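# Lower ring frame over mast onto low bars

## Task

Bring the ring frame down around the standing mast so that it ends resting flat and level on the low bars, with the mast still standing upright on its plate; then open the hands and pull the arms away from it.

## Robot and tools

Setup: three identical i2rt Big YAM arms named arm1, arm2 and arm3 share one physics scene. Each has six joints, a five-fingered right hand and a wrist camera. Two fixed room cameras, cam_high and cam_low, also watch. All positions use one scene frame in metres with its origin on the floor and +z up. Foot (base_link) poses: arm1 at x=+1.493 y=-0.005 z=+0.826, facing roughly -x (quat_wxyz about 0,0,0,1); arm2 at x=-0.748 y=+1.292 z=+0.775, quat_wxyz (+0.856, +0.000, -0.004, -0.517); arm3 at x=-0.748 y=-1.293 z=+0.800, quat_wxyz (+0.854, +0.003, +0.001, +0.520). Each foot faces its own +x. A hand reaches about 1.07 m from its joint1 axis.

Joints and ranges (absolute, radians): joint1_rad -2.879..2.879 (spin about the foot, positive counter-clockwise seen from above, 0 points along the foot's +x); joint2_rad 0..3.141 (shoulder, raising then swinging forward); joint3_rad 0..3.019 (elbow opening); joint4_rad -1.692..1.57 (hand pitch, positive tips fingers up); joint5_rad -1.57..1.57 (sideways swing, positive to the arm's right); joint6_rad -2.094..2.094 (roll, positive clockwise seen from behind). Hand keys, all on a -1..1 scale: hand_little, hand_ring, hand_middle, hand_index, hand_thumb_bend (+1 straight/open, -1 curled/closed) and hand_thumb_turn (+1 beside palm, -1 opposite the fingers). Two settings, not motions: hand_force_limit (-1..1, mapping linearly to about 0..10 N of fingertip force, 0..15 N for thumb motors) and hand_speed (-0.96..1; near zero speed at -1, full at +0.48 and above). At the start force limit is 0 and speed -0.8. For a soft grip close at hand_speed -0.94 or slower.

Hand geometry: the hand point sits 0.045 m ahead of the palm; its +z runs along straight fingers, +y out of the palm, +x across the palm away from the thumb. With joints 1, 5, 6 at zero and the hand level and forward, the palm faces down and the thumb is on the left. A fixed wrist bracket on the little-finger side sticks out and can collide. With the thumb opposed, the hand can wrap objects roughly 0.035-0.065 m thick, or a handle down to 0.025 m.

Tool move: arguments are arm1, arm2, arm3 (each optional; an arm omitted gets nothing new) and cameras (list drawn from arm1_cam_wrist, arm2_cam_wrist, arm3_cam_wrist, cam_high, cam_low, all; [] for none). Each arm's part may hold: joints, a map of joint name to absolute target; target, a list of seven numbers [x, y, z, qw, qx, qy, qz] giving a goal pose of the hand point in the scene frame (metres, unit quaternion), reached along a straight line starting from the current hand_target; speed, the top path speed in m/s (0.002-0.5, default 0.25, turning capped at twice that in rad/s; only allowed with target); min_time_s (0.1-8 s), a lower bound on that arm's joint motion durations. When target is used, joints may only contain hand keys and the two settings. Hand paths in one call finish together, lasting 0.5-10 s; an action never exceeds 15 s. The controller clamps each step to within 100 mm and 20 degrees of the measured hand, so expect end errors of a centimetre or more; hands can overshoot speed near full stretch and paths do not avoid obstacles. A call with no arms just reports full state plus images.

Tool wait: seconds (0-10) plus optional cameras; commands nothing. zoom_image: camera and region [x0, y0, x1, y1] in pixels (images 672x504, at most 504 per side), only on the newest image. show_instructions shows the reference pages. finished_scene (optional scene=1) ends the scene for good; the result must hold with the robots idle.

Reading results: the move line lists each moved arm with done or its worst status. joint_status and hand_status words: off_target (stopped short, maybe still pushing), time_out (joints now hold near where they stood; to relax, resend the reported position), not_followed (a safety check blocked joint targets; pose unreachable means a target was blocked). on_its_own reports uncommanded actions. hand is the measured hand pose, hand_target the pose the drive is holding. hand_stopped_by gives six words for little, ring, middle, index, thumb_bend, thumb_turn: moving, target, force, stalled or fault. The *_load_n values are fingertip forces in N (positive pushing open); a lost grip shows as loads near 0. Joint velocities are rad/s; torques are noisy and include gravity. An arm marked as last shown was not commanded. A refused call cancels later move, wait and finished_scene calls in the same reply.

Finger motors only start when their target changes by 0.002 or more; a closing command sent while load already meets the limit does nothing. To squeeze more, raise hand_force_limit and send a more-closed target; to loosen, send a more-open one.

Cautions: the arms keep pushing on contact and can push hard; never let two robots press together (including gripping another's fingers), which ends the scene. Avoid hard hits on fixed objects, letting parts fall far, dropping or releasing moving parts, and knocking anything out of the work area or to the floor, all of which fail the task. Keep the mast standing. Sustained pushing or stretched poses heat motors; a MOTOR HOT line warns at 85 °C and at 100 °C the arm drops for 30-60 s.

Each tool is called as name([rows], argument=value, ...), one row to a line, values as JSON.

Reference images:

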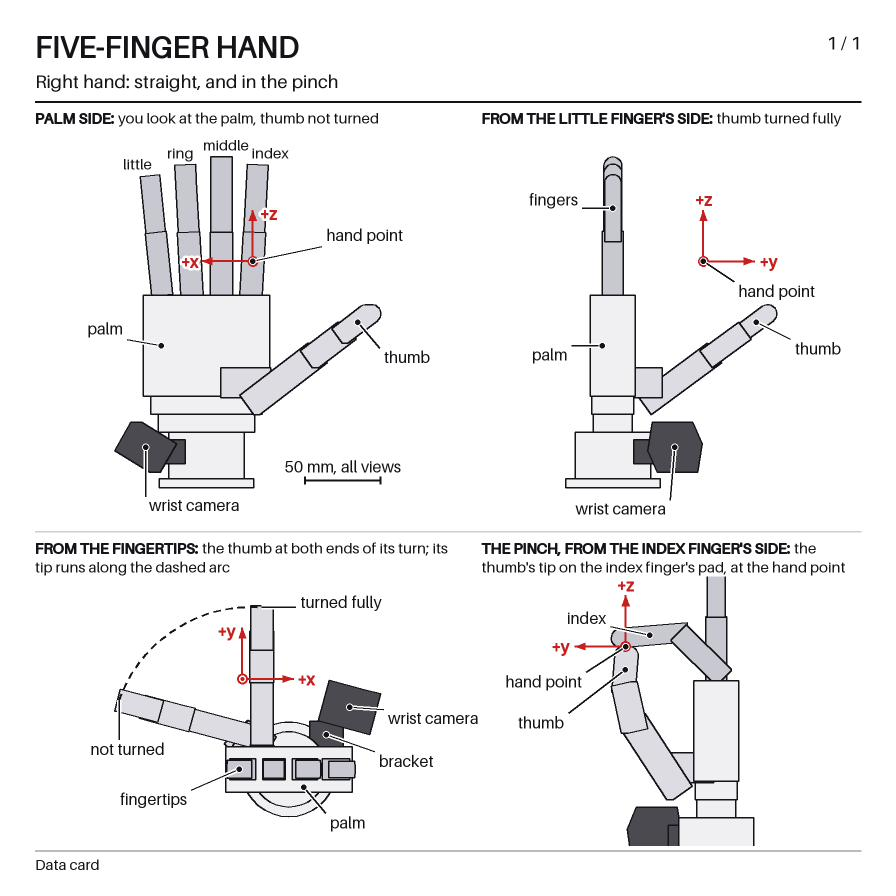

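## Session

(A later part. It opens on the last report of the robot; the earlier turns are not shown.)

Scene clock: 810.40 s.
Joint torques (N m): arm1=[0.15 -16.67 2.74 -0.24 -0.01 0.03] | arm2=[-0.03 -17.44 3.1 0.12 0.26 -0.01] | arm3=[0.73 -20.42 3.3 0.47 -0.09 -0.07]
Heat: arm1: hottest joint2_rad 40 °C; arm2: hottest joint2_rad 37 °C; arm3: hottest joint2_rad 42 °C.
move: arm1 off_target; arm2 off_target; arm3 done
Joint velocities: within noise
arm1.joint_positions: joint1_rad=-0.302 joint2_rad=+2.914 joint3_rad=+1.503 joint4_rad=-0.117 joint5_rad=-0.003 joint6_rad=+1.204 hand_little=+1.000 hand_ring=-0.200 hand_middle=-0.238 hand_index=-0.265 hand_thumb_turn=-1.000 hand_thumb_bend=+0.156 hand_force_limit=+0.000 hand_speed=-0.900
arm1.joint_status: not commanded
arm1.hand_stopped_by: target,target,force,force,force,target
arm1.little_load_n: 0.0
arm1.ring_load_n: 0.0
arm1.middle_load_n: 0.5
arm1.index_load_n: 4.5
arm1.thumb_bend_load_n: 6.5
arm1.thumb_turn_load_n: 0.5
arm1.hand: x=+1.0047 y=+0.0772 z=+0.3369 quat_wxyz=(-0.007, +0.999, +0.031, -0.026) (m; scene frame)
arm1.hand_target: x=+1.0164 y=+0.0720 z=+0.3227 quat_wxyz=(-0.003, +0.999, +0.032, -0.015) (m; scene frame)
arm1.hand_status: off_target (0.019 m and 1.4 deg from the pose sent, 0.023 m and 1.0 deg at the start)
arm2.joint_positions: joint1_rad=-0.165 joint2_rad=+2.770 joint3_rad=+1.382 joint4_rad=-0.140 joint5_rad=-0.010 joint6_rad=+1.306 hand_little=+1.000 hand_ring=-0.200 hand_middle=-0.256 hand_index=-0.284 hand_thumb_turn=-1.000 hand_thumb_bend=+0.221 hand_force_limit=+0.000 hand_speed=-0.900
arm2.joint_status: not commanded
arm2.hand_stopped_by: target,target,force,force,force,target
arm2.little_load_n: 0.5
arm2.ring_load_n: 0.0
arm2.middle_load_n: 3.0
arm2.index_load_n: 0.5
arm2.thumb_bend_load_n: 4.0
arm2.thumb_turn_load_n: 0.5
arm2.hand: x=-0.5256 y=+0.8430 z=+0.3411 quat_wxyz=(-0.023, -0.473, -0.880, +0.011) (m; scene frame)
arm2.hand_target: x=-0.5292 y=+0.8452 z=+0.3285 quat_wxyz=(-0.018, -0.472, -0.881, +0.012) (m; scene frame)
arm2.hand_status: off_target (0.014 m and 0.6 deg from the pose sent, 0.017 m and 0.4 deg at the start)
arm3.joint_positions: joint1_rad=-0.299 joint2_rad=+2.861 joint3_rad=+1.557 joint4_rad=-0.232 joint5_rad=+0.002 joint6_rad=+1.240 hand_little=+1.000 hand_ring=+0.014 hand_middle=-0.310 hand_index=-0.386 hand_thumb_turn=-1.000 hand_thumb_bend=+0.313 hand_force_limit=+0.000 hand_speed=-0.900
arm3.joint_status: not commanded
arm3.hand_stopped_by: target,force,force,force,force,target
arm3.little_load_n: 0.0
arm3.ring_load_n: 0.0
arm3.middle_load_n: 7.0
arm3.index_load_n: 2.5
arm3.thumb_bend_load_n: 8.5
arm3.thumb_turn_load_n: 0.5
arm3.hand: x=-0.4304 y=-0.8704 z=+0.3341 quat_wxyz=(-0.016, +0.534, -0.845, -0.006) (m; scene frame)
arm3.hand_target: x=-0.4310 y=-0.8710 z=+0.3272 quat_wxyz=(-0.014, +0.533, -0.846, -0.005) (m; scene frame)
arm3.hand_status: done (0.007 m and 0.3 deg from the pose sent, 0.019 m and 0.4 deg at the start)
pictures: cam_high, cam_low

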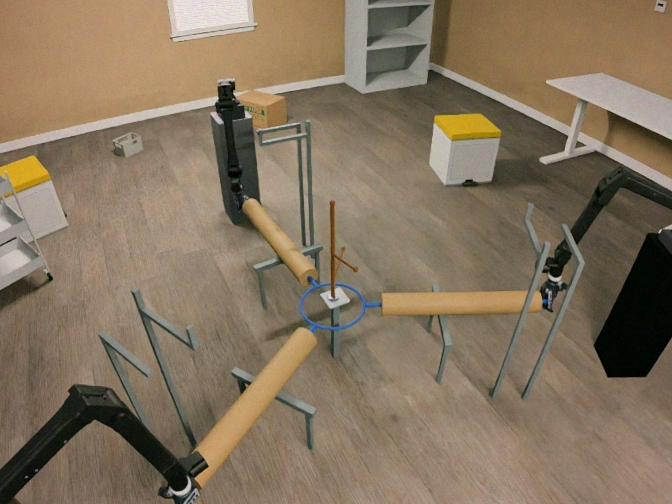

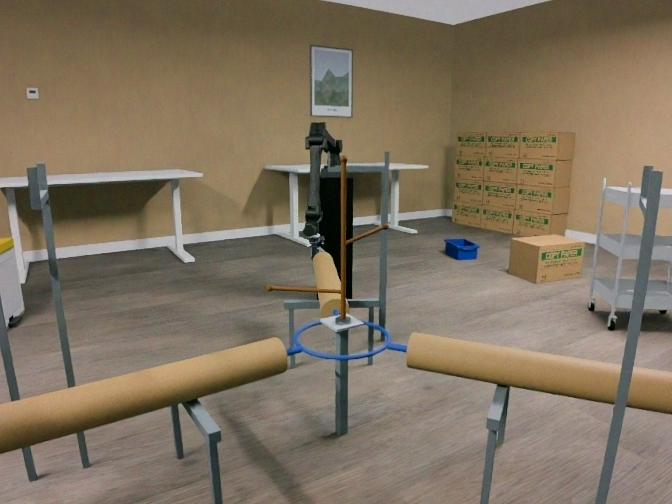

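move(arm1={"target": [1.0060, 0.0765, 0.338, -0.0050, 0.9992, 0.0310, -0.0220], "speed": 0.03, "joints": {"hand_speed": -0.7, "hand_thumb_bend": 1.0}}, arm2={"target": [-0.5256, 0.8430, 0.341, 0.0220, 0.4730, 0.8805, -0.0110], "speed": 0.03, "joints": {"hand_speed": -0.7, "hand_thumb_bend": 1.0}}, arm3={"target": [-0.4304, -0.8704, 0.336, -0.0160, 0.5340, -0.8453, -0.0060], "speed": 0.03, "joints": {"hand_speed": -0.7, "hand_thumb_bend": 1.0}}, cameras=["all"])

Scene clock: 820.93 s.
Joint torques (N m): arm1=[-0.15 -19.49 1.57 -0.29 -0.05 0.02] | arm2=[0.09 -20.25 1.55 -0.13 -0.11 0.05] | arm3=[0.73 -22.42 1.68 0.54 -0.12 -0.09]
Heat: arm1: hottest joint2_rad 39 °C; arm2: hottest joint2_rad 37 °C; arm3: hottest joint2_rad 42 °C.
move: arm1 done; arm2 done; arm3 done
Joint velocities: within noise
arm1.joint_positions: joint1_rad=-0.302 joint2_rad=+2.914 joint3_rad=+1.503 joint4_rad=-0.121 joint5_rad=-0.003 joint6_rad=+1.204 hand_little=+1.000 hand_ring=-0.200 hand_middle=-0.238 hand_index=-0.265 hand_thumb_turn=-1.000 hand_thumb_bend=+1.000 hand_force_limit=+0.000 hand_speed=-0.700
arm1.joint_status: all done
arm1.hand_stopped_by: target,target,force,force,target,target
arm1.little_load_n: 0.0
arm1.ring_load_n: 0.0
arm1.middle_load_n: 0.0
arm1.index_load_n: 0.0
arm1.thumb_bend_load_n: 0.0
arm1.thumb_turn_load_n: 0.0
arm1.hand: x=+1.0055 y=+0.0769 z=+0.3369 quat_wxyz=(-0.006, +0.999, +0.031, -0.024) (m; scene frame)
arm1.hand_target: x=+1.0058 y=+0.0766 z=+0.3381 quat_wxyz=(-0.005, +0.999, +0.031, -0.022) (m; scene frame)
arm1.hand_status: done (0.001 m and 0.3 deg from the pose sent, 0.002 m and 0.5 deg at the start)
arm2.joint_positions: joint1_rad=-0.165 joint2_rad=+2.771 joint3_rad=+1.383 joint4_rad=-0.140 joint5_rad=-0.006 joint6_rad=+1.306 hand_little=+1.000 hand_ring=-0.200 hand_middle=-0.256 hand_index=-0.284 hand_thumb_turn=-1.000 hand_thumb_bend=+1.000 hand_force_limit=+0.000 hand_speed=-0.700
arm2.joint_status: all done
arm2.hand_stopped_by: target,target,force,force,target,target
arm2.little_load_n: 0.0
arm2.ring_load_n: 0.0
arm2.middle_load_n: 0.0
arm2.index_load_n: 0.0
arm2.thumb_bend_load_n: -0.5
arm2.thumb_turn_load_n: 0.0
arm2.hand: x=-0.5262 y=+0.8427 z=+0.3404 quat_wxyz=(-0.022, -0.473, -0.880, +0.012) (m; scene frame)
arm2.hand_target: x=-0.5257 y=+0.8430 z=+0.3409 quat_wxyz=(-0.022, -0.473, -0.881, +0.011) (m; scene frame)
arm2.hand_status: done (0.001 m and 0.1 deg from the pose sent, 0.000 m and 0.1 deg at the start)
arm3.joint_positions: joint1_rad=-0.299 joint2_rad=+2.861 joint3_rad=+1.557 joint4_rad=-0.232 joint5_rad=+0.002 joint6_rad=+1.240 hand_little=+1.000 hand_ring=+0.014 hand_middle=-0.311 hand_index=-0.387 hand_thumb_turn=-1.000 hand_thumb_bend=+1.000 hand_force_limit=+0.000 hand_speed=-0.700
arm3.joint_status: all done
arm3.hand_stopped_by: target,force,force,force,target,target
arm3.little_load_n: 0.0
arm3.ring_load_n: 0.0
arm3.middle_load_n: 0.0
arm3.index_load_n: 0.0
arm3.thumb_bend_load_n: -0.5
arm3.thumb_turn_load_n: 0.0
arm3.hand: x=-0.4304 y=-0.8704 z=+0.3341 quat_wxyz=(-0.016, +0.534, -0.845, -0.006) (m; scene frame)
arm3.hand_target: x=-0.4304 y=-0.8704 z=+0.3360 quat_wxyz=(-0.016, +0.534, -0.845, -0.006) (m; scene frame)
arm3.hand_status: done (0.002 m and 0.0 deg from the pose sent, 0.002 m and 0.0 deg at the start)
pictures: arm1_cam_wrist, arm2_cam_wrist, arm3_cam_wrist, cam_high, cam_low

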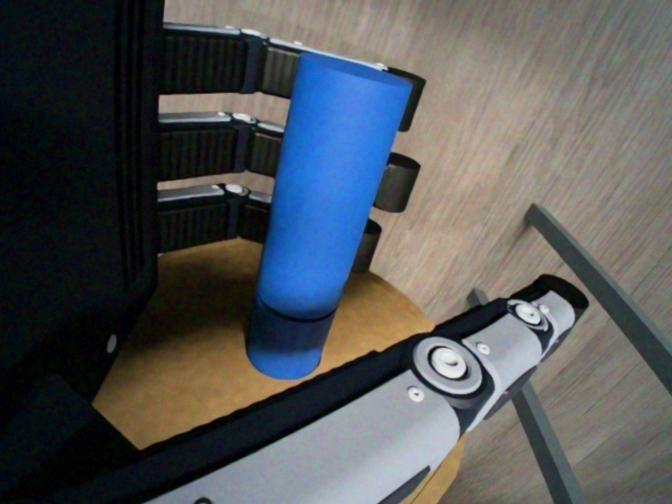

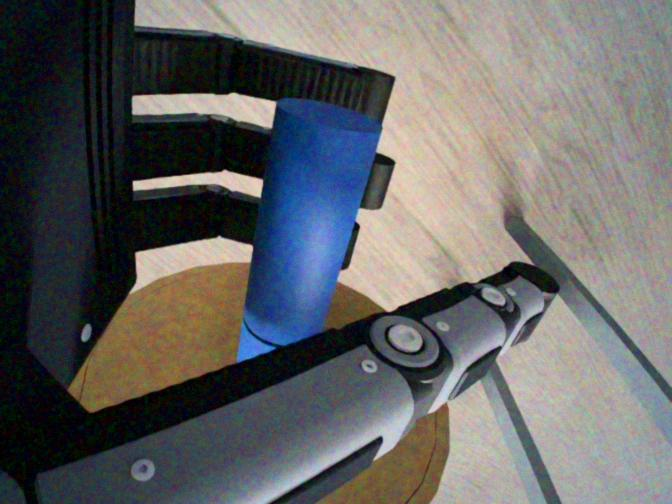

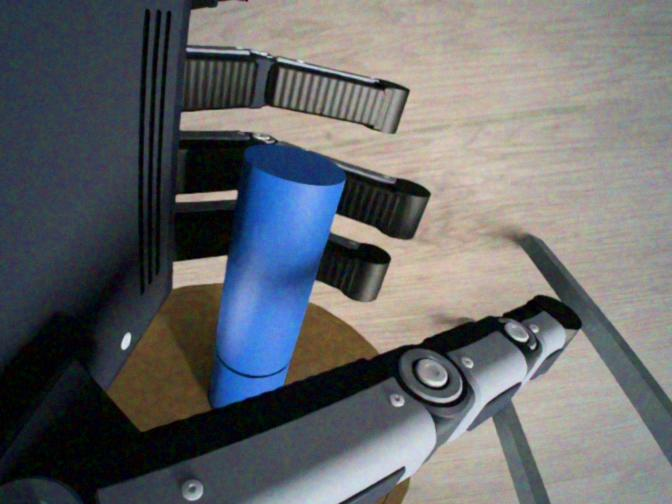

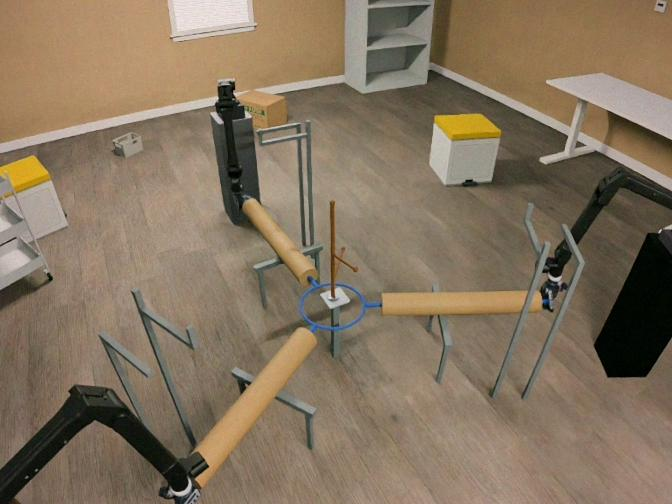

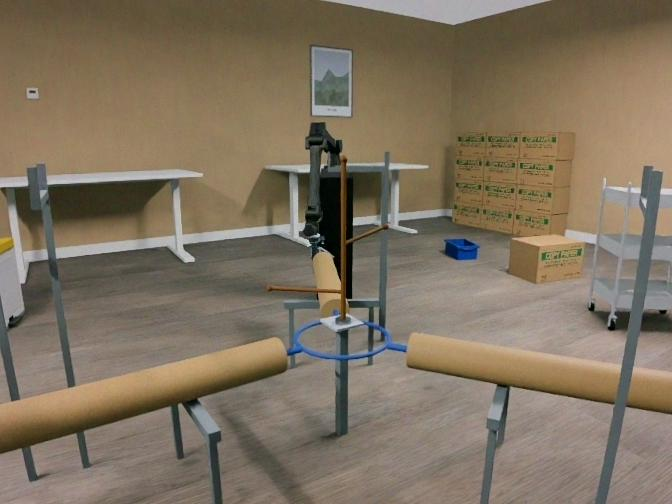

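Frame stays put. Open the fingers.

move(arm1={"joints": {"hand_index": 1.0, "hand_middle": 1.0, "hand_ring": 1.0}}, arm2={"joints": {"hand_index": 1.0, "hand_middle": 1.0, "hand_ring": 1.0}}, arm3={"joints": {"hand_index": 1.0, "hand_middle": 1.0, "hand_ring": 1.0}}, cameras=["all"])

Scene clock: 825.23 s.
Joint torques (N m): arm1=[-0.15 -19.49 1.57 -0.29 -0.03 0.02] | arm2=[0.26 -20.31 1.57 -0.14 -0.09 0.05] | arm3=[0.79 -22.42 1.69 0.55 -0.1 -0.09]
Heat: arm1: hottest joint2_rad 39 °C; arm2: hottest joint2_rad 37 °C; arm3: hottest joint2_rad 42 °C.
move: arm1 done; arm2 done; arm3 done
Joint velocities: within noise
arm1.joint_positions: joint1_rad=-0.302 joint2_rad=+2.914 joint3_rad=+1.503 joint4_rad=-0.121 joint5_rad=-0.003 joint6_rad=+1.204 hand_little=+1.000 hand_ring=+1.000 hand_middle=+1.000 hand_index=+1.000 hand_thumb_turn=-1.000 hand_thumb_bend=+1.000 hand_force_limit=+0.000 hand_speed=-0.700
arm1.joint_status: all done
arm1.hand_stopped_by: target,target,target,target,target,target
arm1.little_load_n: 0.0
arm1.ring_load_n: 0.0
arm1.middle_load_n: 0.0
arm1.index_load_n: 0.0
arm1.thumb_bend_load_n: 0.0
arm1.thumb_turn_load_n: 0.0
arm1.hand: x=+1.0055 y=+0.0769 z=+0.3369 quat_wxyz=(-0.006, +0.999, +0.031, -0.024) (m; scene frame)
arm1.hand_target: x=+1.0058 y=+0.0766 z=+0.3381 quat_wxyz=(-0.005, +0.999, +0.031, -0.022) (m; scene frame)
arm1.hand_status: not commanded
arm2.joint_positions: joint1_rad=-0.165 joint2_rad=+2.771 joint3_rad=+1.383 joint4_rad=-0.140 joint5_rad=-0.006 joint6_rad=+1.306 hand_little=+1.000 hand_ring=+1.000 hand_middle=+1.000 hand_index=+1.000 hand_thumb_turn=-1.000 hand_thumb_bend=+1.000 hand_force_limit=+0.000 hand_speed=-0.700
arm2.joint_status: all done
arm2.hand_stopped_by: target,target,target,target,target,target
arm2.little_load_n: 0.0
arm2.ring_load_n: 0.0
arm2.middle_load_n: 0.0
arm2.index_load_n: 0.0
arm2.thumb_bend_load_n: 0.0
arm2.thumb_turn_load_n: 0.0
arm2.hand: x=-0.5262 y=+0.8427 z=+0.3404 quat_wxyz=(-0.022, -0.473, -0.880, +0.012) (m; scene frame)
arm2.hand_target: x=-0.5257 y=+0.8430 z=+0.3409 quat_wxyz=(-0.022, -0.473, -0.881, +0.011) (m; scene frame)
arm2.hand_status: not commanded
arm3.joint_positions: joint1_rad=-0.299 joint2_rad=+2.861 joint3_rad=+1.557 joint4_rad=-0.232 joint5_rad=+0.002 joint6_rad=+1.240 hand_little=+1.000 hand_ring=+1.000 hand_middle=+1.000 hand_index=+1.000 hand_thumb_turn=-1.000 hand_thumb_bend=+1.000 hand_force_limit=+0.000 hand_speed=-0.700
arm3.joint_status: all done
arm3.hand_stopped_by: target,target,target,target,target,target
arm3.little_load_n: 0.0
arm3.ring_load_n: 0.0
arm3.middle_load_n: 0.0
arm3.index_load_n: 0.0
arm3.thumb_bend_load_n: 0.0
arm3.thumb_turn_load_n: 0.0
arm3.hand: x=-0.4304 y=-0.8704 z=+0.3341 quat_wxyz=(-0.016, +0.534, -0.845, -0.006) (m; scene frame)
arm3.hand_target: x=-0.4304 y=-0.8704 z=+0.3360 quat_wxyz=(-0.016, +0.534, -0.845, -0.006) (m; scene frame)
arm3.hand_status: not commanded
pictures: arm1_cam_wrist, arm2_cam_wrist, arm3_cam_wrist, cam_high, cam_low

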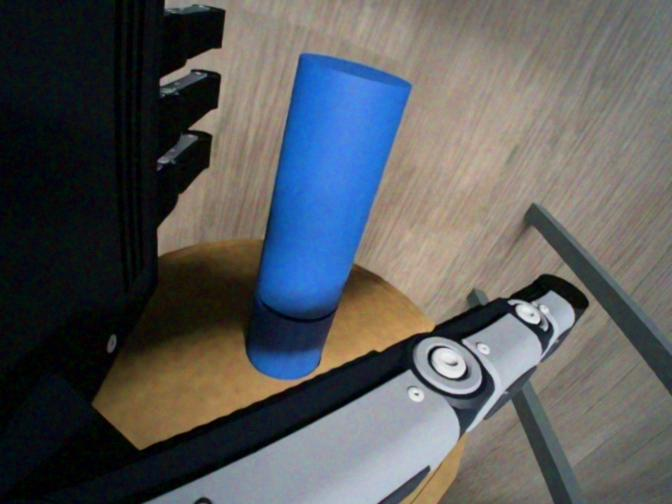

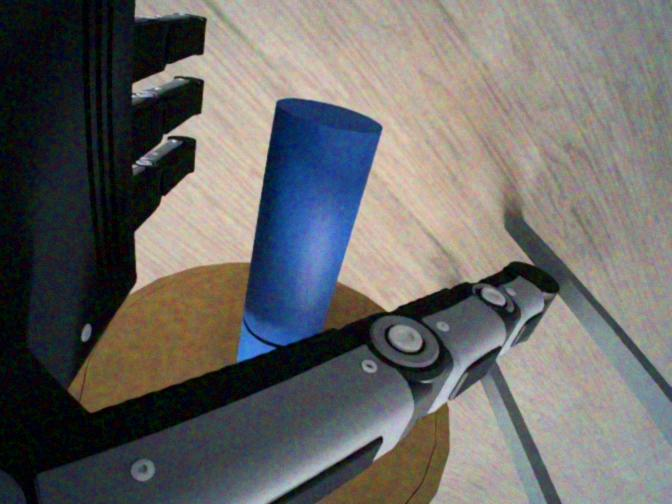

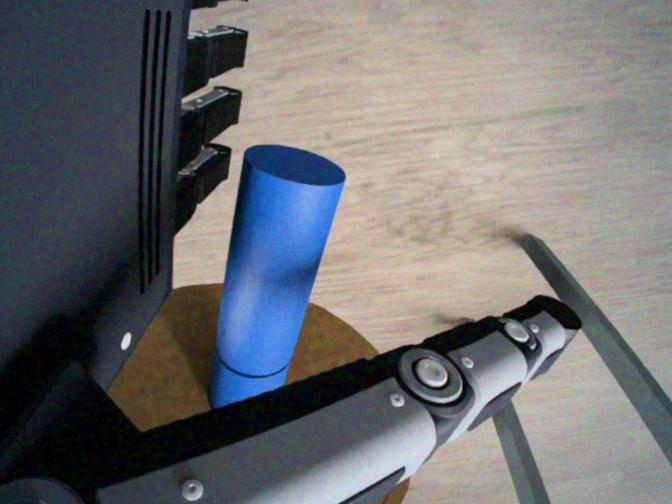

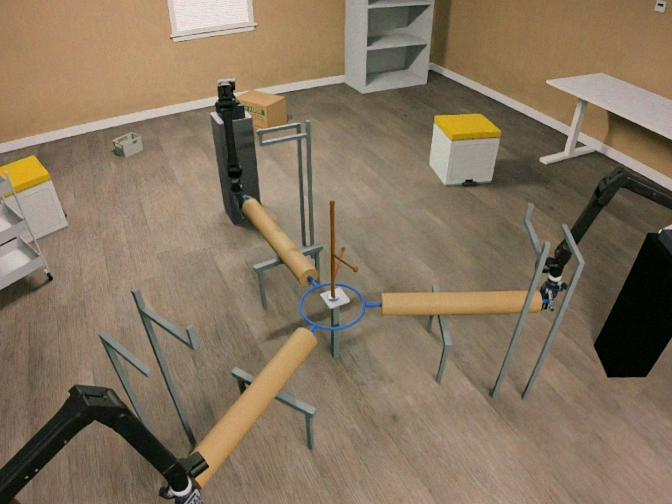

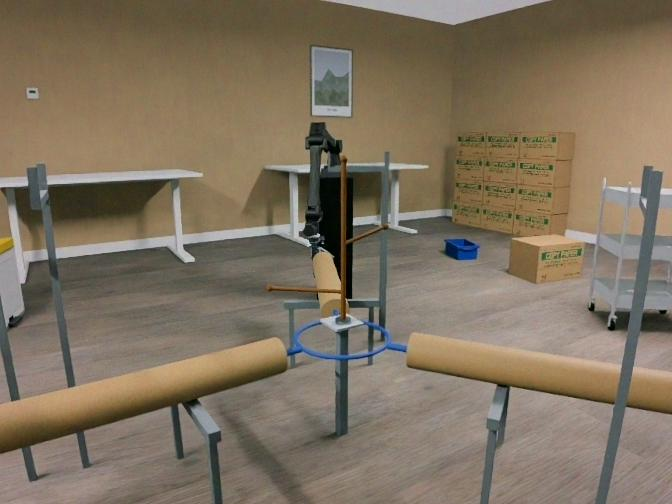

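move(arm1={"target": [1.0080, 0.0755, 0.460, -0.0050, 0.9992, 0.0310, -0.0220], "speed": 0.08}, arm2={"target": [-0.5265, 0.8440, 0.460, 0.0220, 0.4730, 0.8805, -0.0110], "speed": 0.08}, arm3={"target": [-0.4310, -0.8720, 0.460, -0.0160, 0.5340, -0.8453, -0.0060], "speed": 0.08}, cameras=["all"])

Scene clock: 833.10 s.
Joint torques (N m): arm1=[0.03 -19.72 1.74 -0.28 -0.03 0.03] | arm2=[0.21 -21.48 1.92 -0.4 -0.1 0.05] | arm3=[0.73 -22.18 2.21 0.28 -0.1 -0.09]
Heat: arm1: hottest joint2_rad 39 °C; arm2: hottest joint2_rad 37 °C; arm3: hottest joint2_rad 42 °C.
move: arm1 done; arm2 off_target; arm3 done
Joint velocities: within noise
arm1.joint_positions: joint1_rad=-0.302 joint2_rad=+2.612 joint3_rad=+1.258 joint4_rad=-0.186 joint5_rad=-0.003 joint6_rad=+1.204 hand_little=+1.000 hand_ring=+1.000 hand_middle=+1.000 hand_index=+1.000 hand_thumb_turn=-1.000 hand_thumb_bend=+1.000 hand_force_limit=+0.000 hand_speed=-0.700
arm1.joint_status: not commanded
arm1.hand_stopped_by: target,target,target,target,target,target
arm1.little_load_n: 0.0
arm1.ring_load_n: 0.0
arm1.middle_load_n: 0.0
arm1.index_load_n: 0.0
arm1.thumb_bend_load_n: 0.0
arm1.thumb_turn_load_n: 0.0
arm1.hand: x=+1.0101 y=+0.0756 z=+0.4544 quat_wxyz=(-0.005, +0.999, +0.031, -0.021) (m; scene frame)
arm1.hand_target: x=+1.0080 y=+0.0755 z=+0.4600 quat_wxyz=(-0.005, +0.999, +0.031, -0.022) (m; scene frame)
arm1.hand_status: done (0.006 m and 0.1 deg from the pose sent, 0.123 m and 0.3 deg at the start)
arm2.joint_positions: joint1_rad=-0.165 joint2_rad=+2.490 joint3_rad=+1.187 joint4_rad=-0.239 joint5_rad=-0.006 joint6_rad=+1.306 hand_little=+1.000 hand_ring=+1.000 hand_middle=+1.000 hand_index=+1.000 hand_thumb_turn=-1.000 hand_thumb_bend=+1.000 hand_force_limit=+0.000 hand_speed=-0.700
arm2.joint_status: not commanded
arm2.hand_stopped_by: target,target,target,target,target,target
arm2.little_load_n: 0.0
arm2.ring_load_n: 0.0
arm2.middle_load_n: 0.0
arm2.index_load_n: 0.0
arm2.thumb_bend_load_n: 0.0
arm2.thumb_turn_load_n: 0.0
arm2.hand: x=-0.5292 y=+0.8495 z=+0.4494 quat_wxyz=(-0.017, -0.473, -0.881, +0.008) (m; scene frame)
arm2.hand_target: x=-0.5266 y=+0.8441 z=+0.4597 quat_wxyz=(-0.022, -0.473, -0.881, +0.011) (m; scene frame)
arm2.hand_status: off_target (0.012 m and 0.7 deg from the pose sent, 0.120 m and 0.1 deg at the start)
arm3.joint_positions: joint1_rad=-0.299 joint2_rad=+2.557 joint3_rad=+1.329 joint4_rad=-0.306 joint5_rad=+0.002 joint6_rad=+1.240 hand_little=+1.000 hand_ring=+1.000 hand_middle=+1.000 hand_index=+1.000 hand_thumb_turn=-1.000 hand_thumb_bend=+1.000 hand_force_limit=+0.000 hand_speed=-0.700
arm3.joint_status: not commanded
arm3.hand_stopped_by: target,target,target,target,target,target
arm3.little_load_n: 0.0
arm3.ring_load_n: 0.0
arm3.middle_load_n: 0.0
arm3.index_load_n: 0.0
arm3.thumb_bend_load_n: -0.5
arm3.thumb_turn_load_n: 0.0
arm3.hand: x=-0.4306 y=-0.8717 z=+0.4559 quat_wxyz=(-0.017, +0.534, -0.845, -0.006) (m; scene frame)
arm3.hand_target: x=-0.4310 y=-0.8720 z=+0.4599 quat_wxyz=(-0.016, +0.534, -0.845, -0.006) (m; scene frame)
arm3.hand_status: done (0.004 m and 0.1 deg from the pose sent, 0.126 m and 0.0 deg at the start)
pictures: arm1_cam_wrist, arm2_cam_wrist, arm3_cam_wrist, cam_high, cam_low

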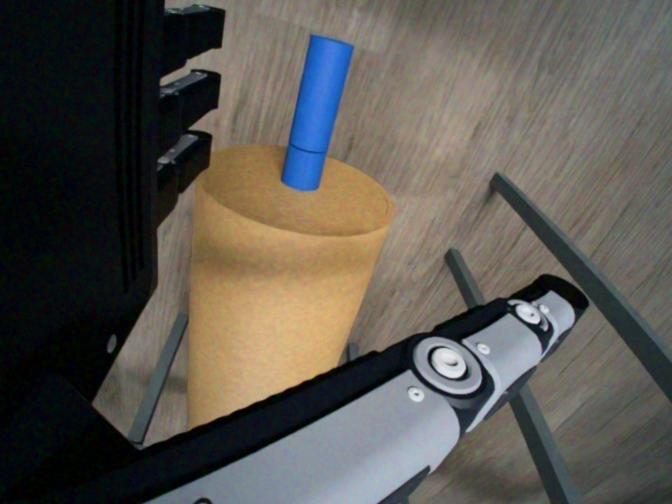

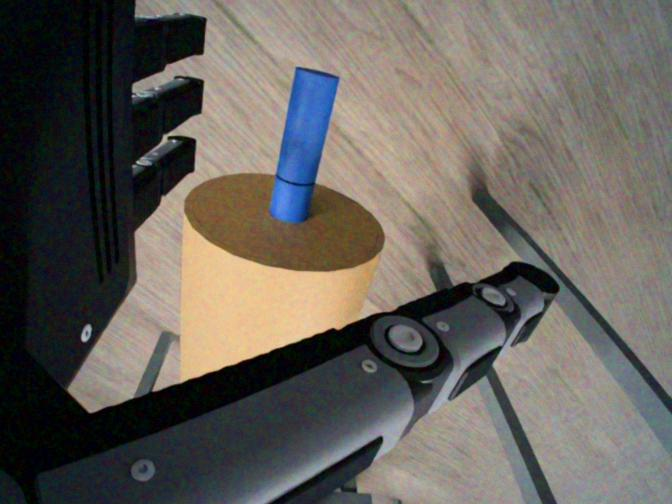

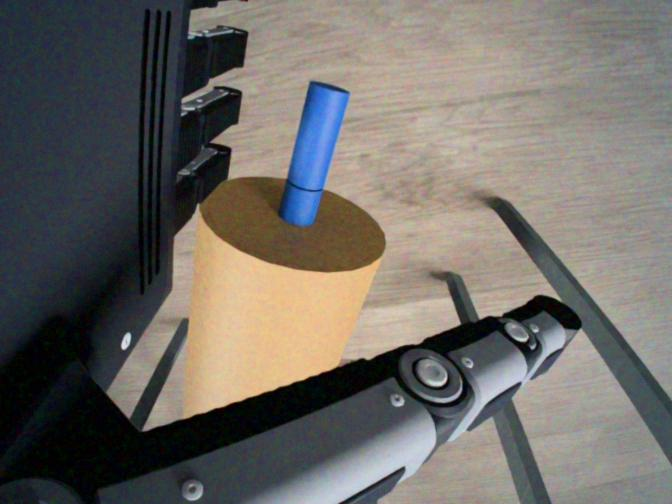

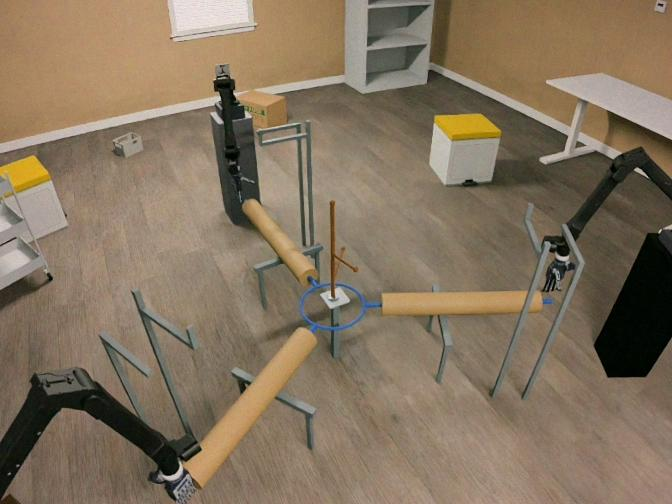

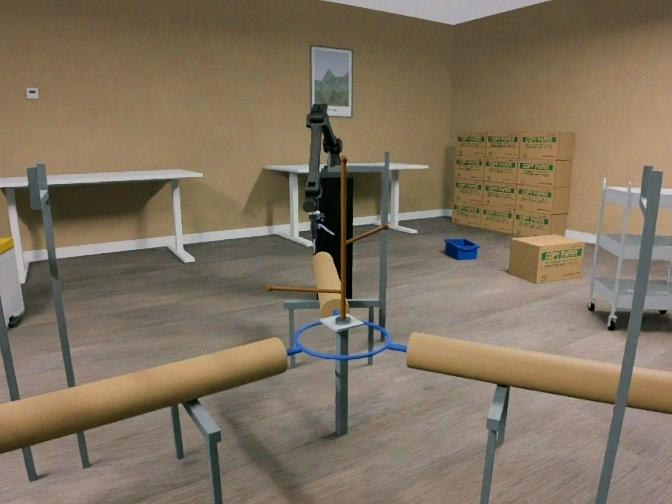

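move(arm1={"target": [1.1300, 0.0600, 0.600, -0.0050, 0.9992, 0.0310, -0.0220], "speed": 0.12}, arm2={"target": [-0.5850, 0.9500, 0.600, 0.0220, 0.4730, 0.8805, -0.0110], "speed": 0.12}, arm3={"target": [-0.5000, -0.9700, 0.600, -0.0160, 0.5340, -0.8453, -0.0060], "speed": 0.12}, cameras=["cam_high", "cam_low"])

zoom_image(camera="cam_high", region=[200, 180, 480, 460])

zoom_image(camera="cam_low", region=[140, 140, 540, 500])

Scene clock: 838.57 s.
Joint torques (N m): arm1=[-0.85 -14.86 1.14 -0.18 -0.11 -0.08] | arm2=[-0.44 -15.79 2.03 -0.31 -0.13 -0.06] | arm3=[0.03 -16.73 2.03 0.31 -0.17 -0.22]
Heat: arm1: hottest joint2_rad 39 °C; arm2: hottest joint2_rad 37 °C; arm3: hottest joint2_rad 43 °C.
move: arm1 done; arm2 done; arm3 done
Joint velocities: within noise
arm1.joint_positions: joint1_rad=-0.353 joint2_rad=+2.152 joint3_rad=+0.746 joint4_rad=-0.134 joint5_rad=-0.003 joint6_rad=+1.154 hand_little=+1.000 hand_ring=+1.000 hand_middle=+1.000 hand_index=+1.000 hand_thumb_turn=-1.000 hand_thumb_bend=+1.000 hand_force_limit=+0.000 hand_speed=-0.700
arm1.joint_status: not commanded
arm1.hand_stopped_by: target,target,target,target,target,target
arm1.little_load_n: 0.0
arm1.ring_load_n: 0.0
arm1.middle_load_n: 0.0
arm1.index_load_n: 0.0
arm1.thumb_bend_load_n: -0.5
arm1.thumb_turn_load_n: 0.0
arm1.hand: x=+1.1289 y=+0.0575 z=+0.5954 quat_wxyz=(-0.006, +0.999, +0.031, -0.020) (m; scene frame)
arm1.hand_target: x=+1.1299 y=+0.0600 z=+0.5999 quat_wxyz=(-0.005, +0.999, +0.031, -0.022) (m; scene frame)
arm1.hand_status: done (0.005 m and 0.3 deg from the pose sent, 0.189 m and 0.1 deg at the start)
arm2.joint_positions: joint1_rad=-0.214 joint2_rad=+1.996 joint3_rad=+0.722 joint4_rad=-0.265 joint5_rad=-0.008 joint6_rad=+1.257 hand_little=+1.000 hand_ring=+1.000 hand_middle=+1.000 hand_index=+1.000 hand_thumb_turn=-1.000 hand_thumb_bend=+1.000 hand_force_limit=+0.000 hand_speed=-0.700
arm2.joint_status: not commanded
arm2.hand_stopped_by: target,target,target,target,target,target
arm2.little_load_n: 0.0
arm2.ring_load_n: 0.0
arm2.middle_load_n: 0.0
arm2.index_load_n: 0.0
arm2.thumb_bend_load_n: 0.0
arm2.thumb_turn_load_n: 0.0
arm2.hand: x=-0.5824 y=+0.9519 z=+0.5929 quat_wxyz=(-0.018, -0.474, -0.880, +0.009) (m; scene frame)
arm2.hand_target: x=-0.5849 y=+0.9501 z=+0.5997 quat_wxyz=(-0.022, -0.473, -0.881, +0.011) (m; scene frame)
arm2.hand_status: done (0.008 m and 0.5 deg from the pose sent, 0.189 m and 0.7 deg at the start)
arm3.joint_positions: joint1_rad=-0.337 joint2_rad=+2.085 joint3_rad=+0.833 joint4_rad=-0.282 joint5_rad=+0.002 joint6_rad=+1.204 hand_little=+1.000 hand_ring=+1.000 hand_middle=+1.000 hand_index=+1.000 hand_thumb_turn=-1.000 hand_thumb_bend=+1.000 hand_force_limit=+0.000 hand_speed=-0.700
arm3.joint_status: not commanded
arm3.hand_stopped_by: target,target,target,target,target,target
arm3.little_load_n: 0.0
arm3.ring_load_n: 0.0
arm3.middle_load_n: 0.0
arm3.index_load_n: 0.0
arm3.thumb_bend_load_n: 0.0
arm3.thumb_turn_load_n: 0.0
arm3.hand: x=-0.5009 y=-0.9663 z=+0.5967 quat_wxyz=(-0.017, +0.533, -0.846, -0.005) (m; scene frame)
arm3.hand_target: x=-0.5000 y=-0.9701 z=+0.5999 quat_wxyz=(-0.016, +0.534, -0.845, -0.006) (m; scene frame)
arm3.hand_status: done (0.005 m and 0.2 deg from the pose sent, 0.188 m and 0.1 deg at the start)
pictures: cam_high, cam_low

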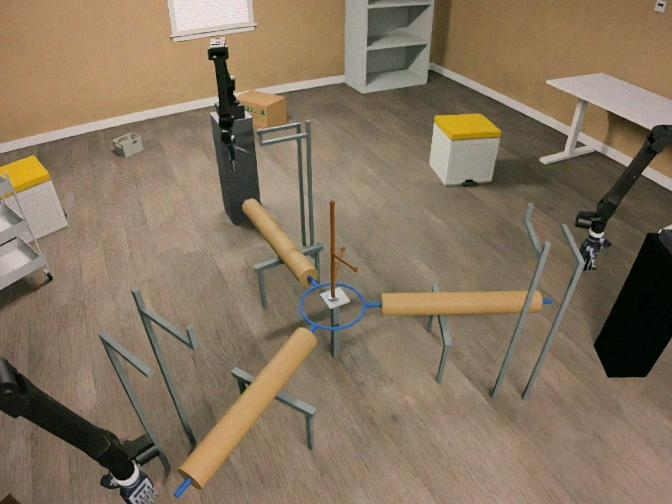

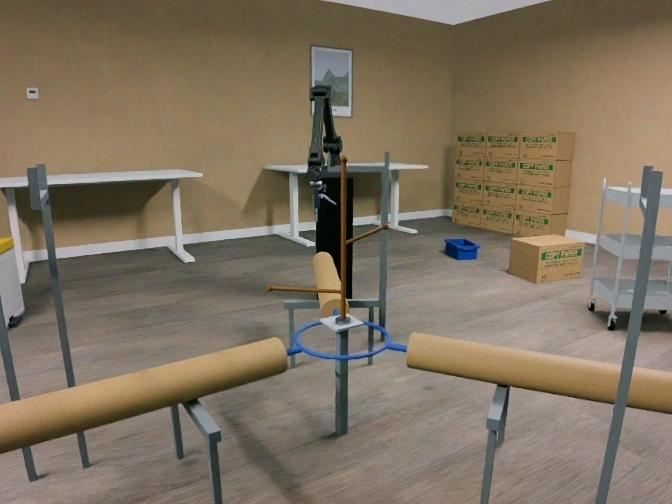

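Scaled by 1.800 from the camera's 672x504 image, which has a finer 960x720 frame.

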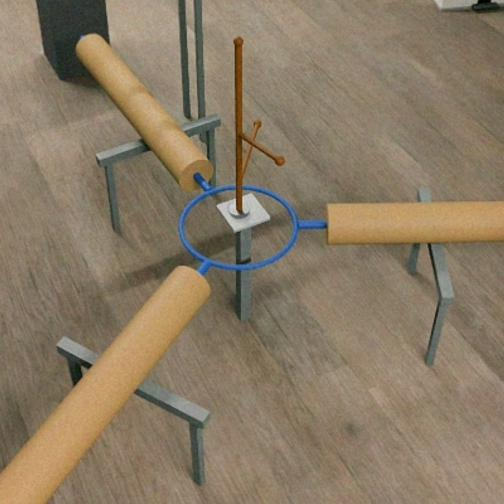

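Scaled by 1.260 from the camera's 672x504 image, which has a finer 960x720 frame.

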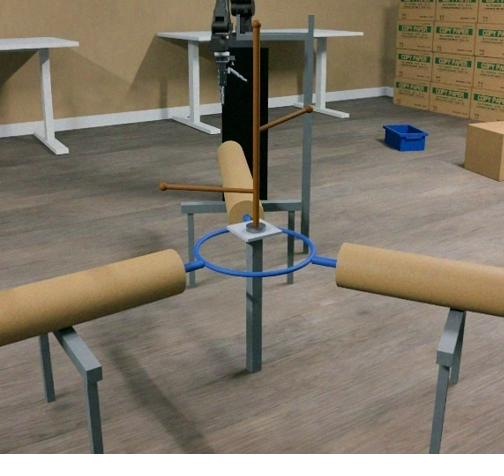

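The frame rests level on the three low bars. The mast is upright on its plate, and the arms are clear.

finished_scene()

The scene is finished: the task was done.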